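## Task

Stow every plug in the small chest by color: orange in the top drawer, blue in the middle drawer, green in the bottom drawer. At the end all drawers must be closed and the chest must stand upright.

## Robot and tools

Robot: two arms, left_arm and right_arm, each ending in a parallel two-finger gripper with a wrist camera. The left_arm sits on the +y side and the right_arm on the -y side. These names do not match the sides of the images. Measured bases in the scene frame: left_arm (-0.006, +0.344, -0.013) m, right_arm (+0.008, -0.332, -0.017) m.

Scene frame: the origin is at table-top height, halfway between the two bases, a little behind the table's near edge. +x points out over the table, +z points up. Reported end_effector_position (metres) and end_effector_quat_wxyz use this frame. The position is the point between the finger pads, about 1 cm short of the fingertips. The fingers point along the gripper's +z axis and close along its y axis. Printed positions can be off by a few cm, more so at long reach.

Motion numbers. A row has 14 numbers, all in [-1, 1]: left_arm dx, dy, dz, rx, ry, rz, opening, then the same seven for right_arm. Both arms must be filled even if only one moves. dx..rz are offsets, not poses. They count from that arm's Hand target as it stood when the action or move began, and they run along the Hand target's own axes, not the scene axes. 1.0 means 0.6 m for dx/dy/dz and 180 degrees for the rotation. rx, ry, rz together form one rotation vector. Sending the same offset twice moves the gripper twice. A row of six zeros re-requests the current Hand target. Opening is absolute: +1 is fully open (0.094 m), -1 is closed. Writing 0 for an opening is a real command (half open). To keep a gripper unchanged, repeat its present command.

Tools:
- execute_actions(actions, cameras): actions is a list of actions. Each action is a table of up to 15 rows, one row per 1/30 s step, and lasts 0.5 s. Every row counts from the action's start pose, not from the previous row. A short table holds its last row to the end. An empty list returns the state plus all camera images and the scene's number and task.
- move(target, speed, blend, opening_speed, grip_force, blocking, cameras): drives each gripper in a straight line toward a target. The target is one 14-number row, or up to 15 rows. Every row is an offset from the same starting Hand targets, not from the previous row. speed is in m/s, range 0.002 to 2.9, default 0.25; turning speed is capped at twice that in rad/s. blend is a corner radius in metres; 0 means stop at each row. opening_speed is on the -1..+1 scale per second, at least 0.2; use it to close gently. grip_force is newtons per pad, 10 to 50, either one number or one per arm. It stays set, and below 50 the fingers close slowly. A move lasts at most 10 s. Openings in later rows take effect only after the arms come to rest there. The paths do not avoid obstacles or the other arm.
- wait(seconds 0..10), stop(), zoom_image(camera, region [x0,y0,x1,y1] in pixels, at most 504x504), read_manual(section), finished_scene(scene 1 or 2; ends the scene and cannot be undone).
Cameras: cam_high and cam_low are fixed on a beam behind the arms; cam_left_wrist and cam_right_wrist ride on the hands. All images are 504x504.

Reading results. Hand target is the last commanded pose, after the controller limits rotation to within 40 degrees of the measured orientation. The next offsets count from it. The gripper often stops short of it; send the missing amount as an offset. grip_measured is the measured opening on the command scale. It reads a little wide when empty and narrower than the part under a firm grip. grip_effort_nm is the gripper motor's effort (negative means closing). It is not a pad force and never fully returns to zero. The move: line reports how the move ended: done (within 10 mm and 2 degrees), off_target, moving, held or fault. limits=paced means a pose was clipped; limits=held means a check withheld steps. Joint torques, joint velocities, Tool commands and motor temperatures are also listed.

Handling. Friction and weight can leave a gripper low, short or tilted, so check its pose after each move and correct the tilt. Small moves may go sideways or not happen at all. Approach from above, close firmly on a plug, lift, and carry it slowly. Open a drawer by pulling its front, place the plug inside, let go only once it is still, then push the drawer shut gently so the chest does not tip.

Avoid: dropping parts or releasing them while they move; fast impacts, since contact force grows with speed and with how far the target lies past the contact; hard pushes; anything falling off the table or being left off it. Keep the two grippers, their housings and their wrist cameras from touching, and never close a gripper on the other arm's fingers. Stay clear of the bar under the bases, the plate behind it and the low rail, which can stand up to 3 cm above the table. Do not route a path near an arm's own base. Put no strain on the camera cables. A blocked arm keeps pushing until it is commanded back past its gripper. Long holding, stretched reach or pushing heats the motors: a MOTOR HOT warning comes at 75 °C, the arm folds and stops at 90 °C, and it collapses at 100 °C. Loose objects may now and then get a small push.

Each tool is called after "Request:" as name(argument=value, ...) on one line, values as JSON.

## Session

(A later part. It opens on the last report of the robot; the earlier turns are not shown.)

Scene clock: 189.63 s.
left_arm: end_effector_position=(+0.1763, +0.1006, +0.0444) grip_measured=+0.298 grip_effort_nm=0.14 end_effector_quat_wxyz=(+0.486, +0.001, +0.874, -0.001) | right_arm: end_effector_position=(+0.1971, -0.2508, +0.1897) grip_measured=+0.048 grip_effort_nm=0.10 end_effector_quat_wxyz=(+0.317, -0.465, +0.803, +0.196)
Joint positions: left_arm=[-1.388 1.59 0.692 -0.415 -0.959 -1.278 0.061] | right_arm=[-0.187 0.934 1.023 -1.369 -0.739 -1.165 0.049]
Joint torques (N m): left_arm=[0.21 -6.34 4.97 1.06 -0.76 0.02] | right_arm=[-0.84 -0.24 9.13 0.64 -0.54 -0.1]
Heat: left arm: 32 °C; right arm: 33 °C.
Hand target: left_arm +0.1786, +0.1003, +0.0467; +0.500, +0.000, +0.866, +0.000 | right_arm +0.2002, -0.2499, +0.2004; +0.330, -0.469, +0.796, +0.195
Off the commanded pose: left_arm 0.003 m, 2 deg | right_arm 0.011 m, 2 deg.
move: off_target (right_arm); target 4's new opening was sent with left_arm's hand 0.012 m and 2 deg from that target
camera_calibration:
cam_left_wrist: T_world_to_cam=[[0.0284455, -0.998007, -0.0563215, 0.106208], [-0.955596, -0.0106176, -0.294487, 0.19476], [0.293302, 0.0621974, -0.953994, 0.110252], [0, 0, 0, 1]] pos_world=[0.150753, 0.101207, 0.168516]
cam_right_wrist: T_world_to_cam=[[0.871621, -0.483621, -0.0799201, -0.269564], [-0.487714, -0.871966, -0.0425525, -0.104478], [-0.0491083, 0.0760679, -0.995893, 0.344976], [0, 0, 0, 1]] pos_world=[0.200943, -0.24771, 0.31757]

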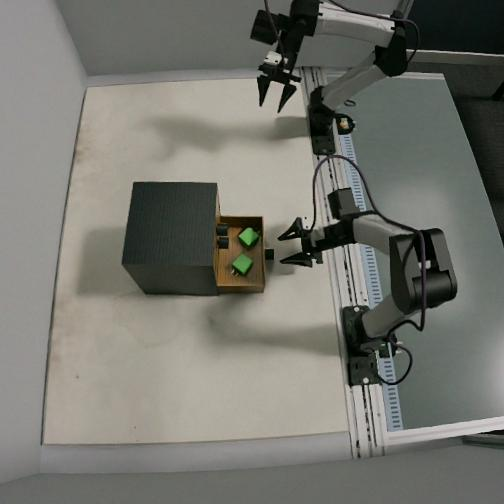

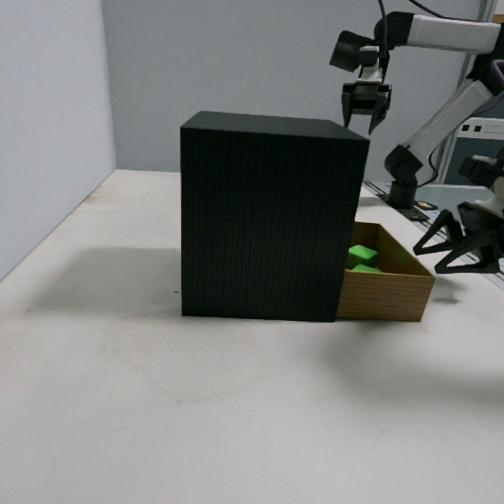

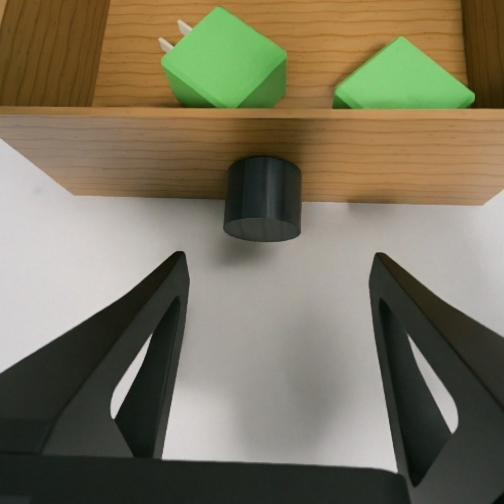

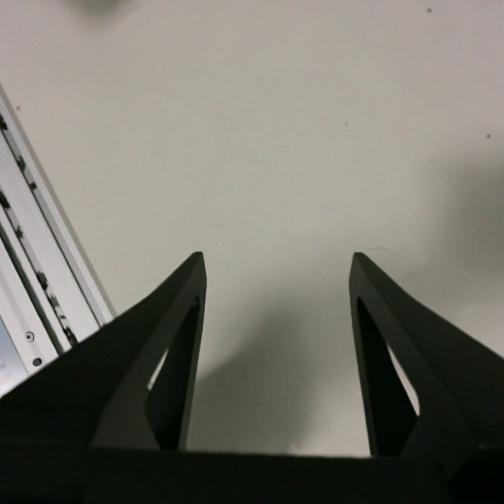

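Request:
move(target=[[-0.133,0.005,0.231,0,0,0,0.3,0,0,0,0,0,0,0.05],[-0.075,0.005,0.13,0,0,0,0.3,0,0,0,0,0,0,0.05]], speed=[0.1,0.2], cameras=["all"])

Request:
zoom_image(camera="cam_high", region=[110, 160, 290, 310])

Scene clock: 193.40 s.
left_arm: end_effector_position=(+0.2658, +0.1062, +0.0293) grip_measured=+0.298 grip_effort_nm=0.14 end_effector_quat_wxyz=(+0.482, +0.019, +0.876, +0.014) | right_arm: end_effector_position=(+0.1971, -0.2508, +0.1897) grip_measured=+0.048 grip_effort_nm=0.10 end_effector_quat_wxyz=(+0.317, -0.465, +0.803, +0.196)
Joint positions: left_arm=[-1.051 1.687 0.65 0.081 -0.808 -0.765 0.061] | right_arm=[-0.187 0.934 1.023 -1.369 -0.739 -1.165 0.049]
Joint torques (N m): left_arm=[0.17 -11.63 6.02 1.52 -0.54 -0.15] | right_arm=[-0.84 -0.24 9.13 0.64 -0.53 -0.1]
Heat: left arm: 32 °C; right arm: 33 °C.
Hand target: left_arm +0.2687, +0.1034, +0.0466; +0.500, +0.000, +0.866, +0.000 | right_arm +0.2002, -0.2499, +0.2004; +0.330, -0.469, +0.796, +0.195
Off the commanded pose: left_arm 0.018 m, 4 deg | right_arm 0.011 m, 2 deg.
move: off_target (left_arm, right_arm)
camera_calibration:
cam_left_wrist: T_world_to_cam=[[0.0114842, -0.995057, -0.0986349, 0.113843], [-0.958599, 0.0171122, -0.284244, 0.273491], [0.284527, 0.0978156, -0.953665, 0.0678613], [0, 0, 0, 1]] pos_world=[0.241552, 0.101962, 0.153684]
cam_right_wrist: T_world_to_cam=[[0.871621, -0.483621, -0.0799201, -0.269564], [-0.487714, -0.871966, -0.0425525, -0.104478], [-0.0491083, 0.0760679, -0.995893, 0.344976], [0, 0, 0, 1]] pos_world=[0.200943, -0.24771, 0.31757]

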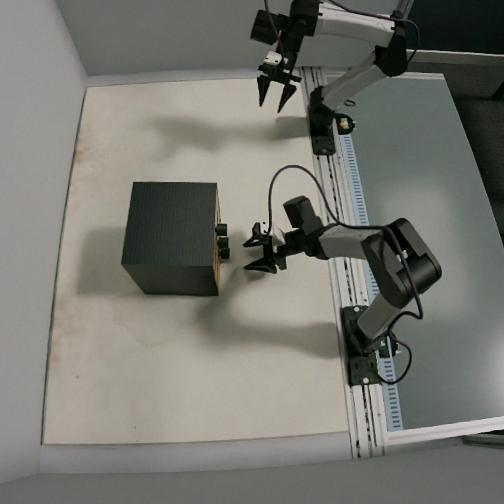

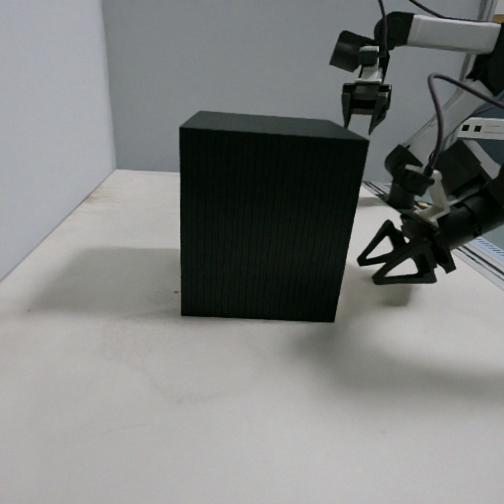

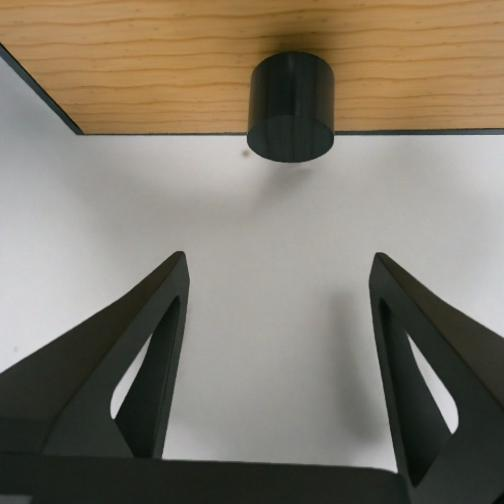

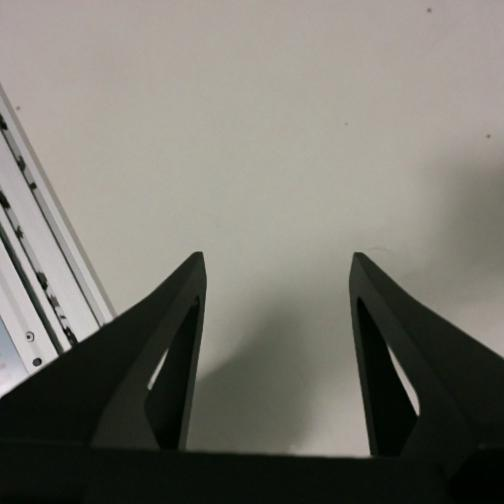

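Scaled by 2.800 from the camera's 504x504 image, which has a finer 720x720 frame.

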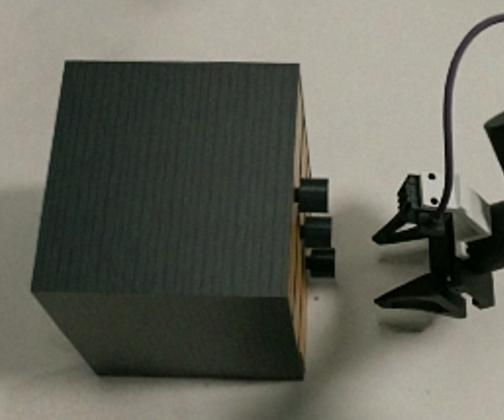

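Request:
move(target=[-0.181,0,-0.22,0,-0.1667,0,0.3,0,0,0,0,0,0,0.05], cameras=["cam_left_wrist"])

Scene clock: 196.50 s.
left_arm: end_effector_position=(+0.2100, +0.1017, +0.2029) grip_measured=+0.298 grip_effort_nm=0.14 end_effector_quat_wxyz=(+0.703, +0.011, +0.711, +0.005) | right_arm: end_effector_position=(+0.1971, -0.2508, +0.1897) grip_measured=+0.048 grip_effort_nm=0.10 end_effector_quat_wxyz=(+0.317, -0.465, +0.803, +0.196)
Joint positions: left_arm=[-1.345 1.327 0.526 0.591 -1.351 -0.198 0.061] | right_arm=[-0.187 0.934 1.023 -1.369 -0.739 -1.165 0.049]
Joint torques (N m): left_arm=[-0.1 -5.82 6.13 2.02 -0.23 0.11] | right_arm=[-0.84 -0.23 9.1 0.64 -0.53 -0.1]
Heat: left arm: 32 °C; right arm: 33 °C.
Hand target: left_arm +0.2086, +0.1035, +0.2068; +0.707, +0.000, +0.707, +0.000 | right_arm +0.2002, -0.2499, +0.2004; +0.330, -0.469, +0.796, +0.195
Off the commanded pose: left_arm 0.004 m, 2 deg | right_arm 0.011 m, 2 deg.
move: off_target (right_arm)
camera_calibration:
cam_left_wrist: T_world_to_cam=[[0.0476347, -0.997381, -0.054432, 0.110819], [-0.665527, 0.00894492, -0.74632, 0.302417], [0.744852, 0.0717767, -0.663358, 0.0967244], [0, 0, 0, 1]] pos_world=[0.123943, 0.100881, 0.295895]
Images, in order (width x height): cam_left_wrist 504x504.

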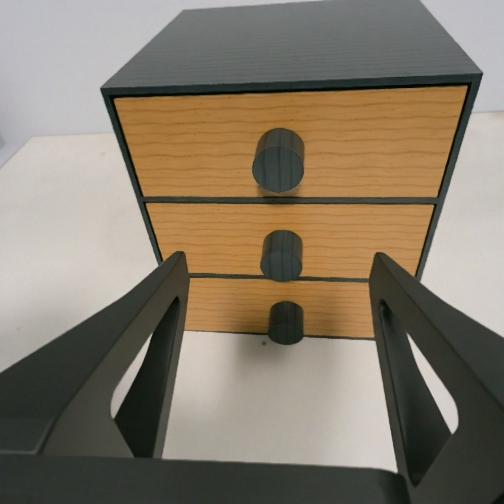

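All shut.

Request:
finished_scene(scene=2)

The scene is finished: the task was done.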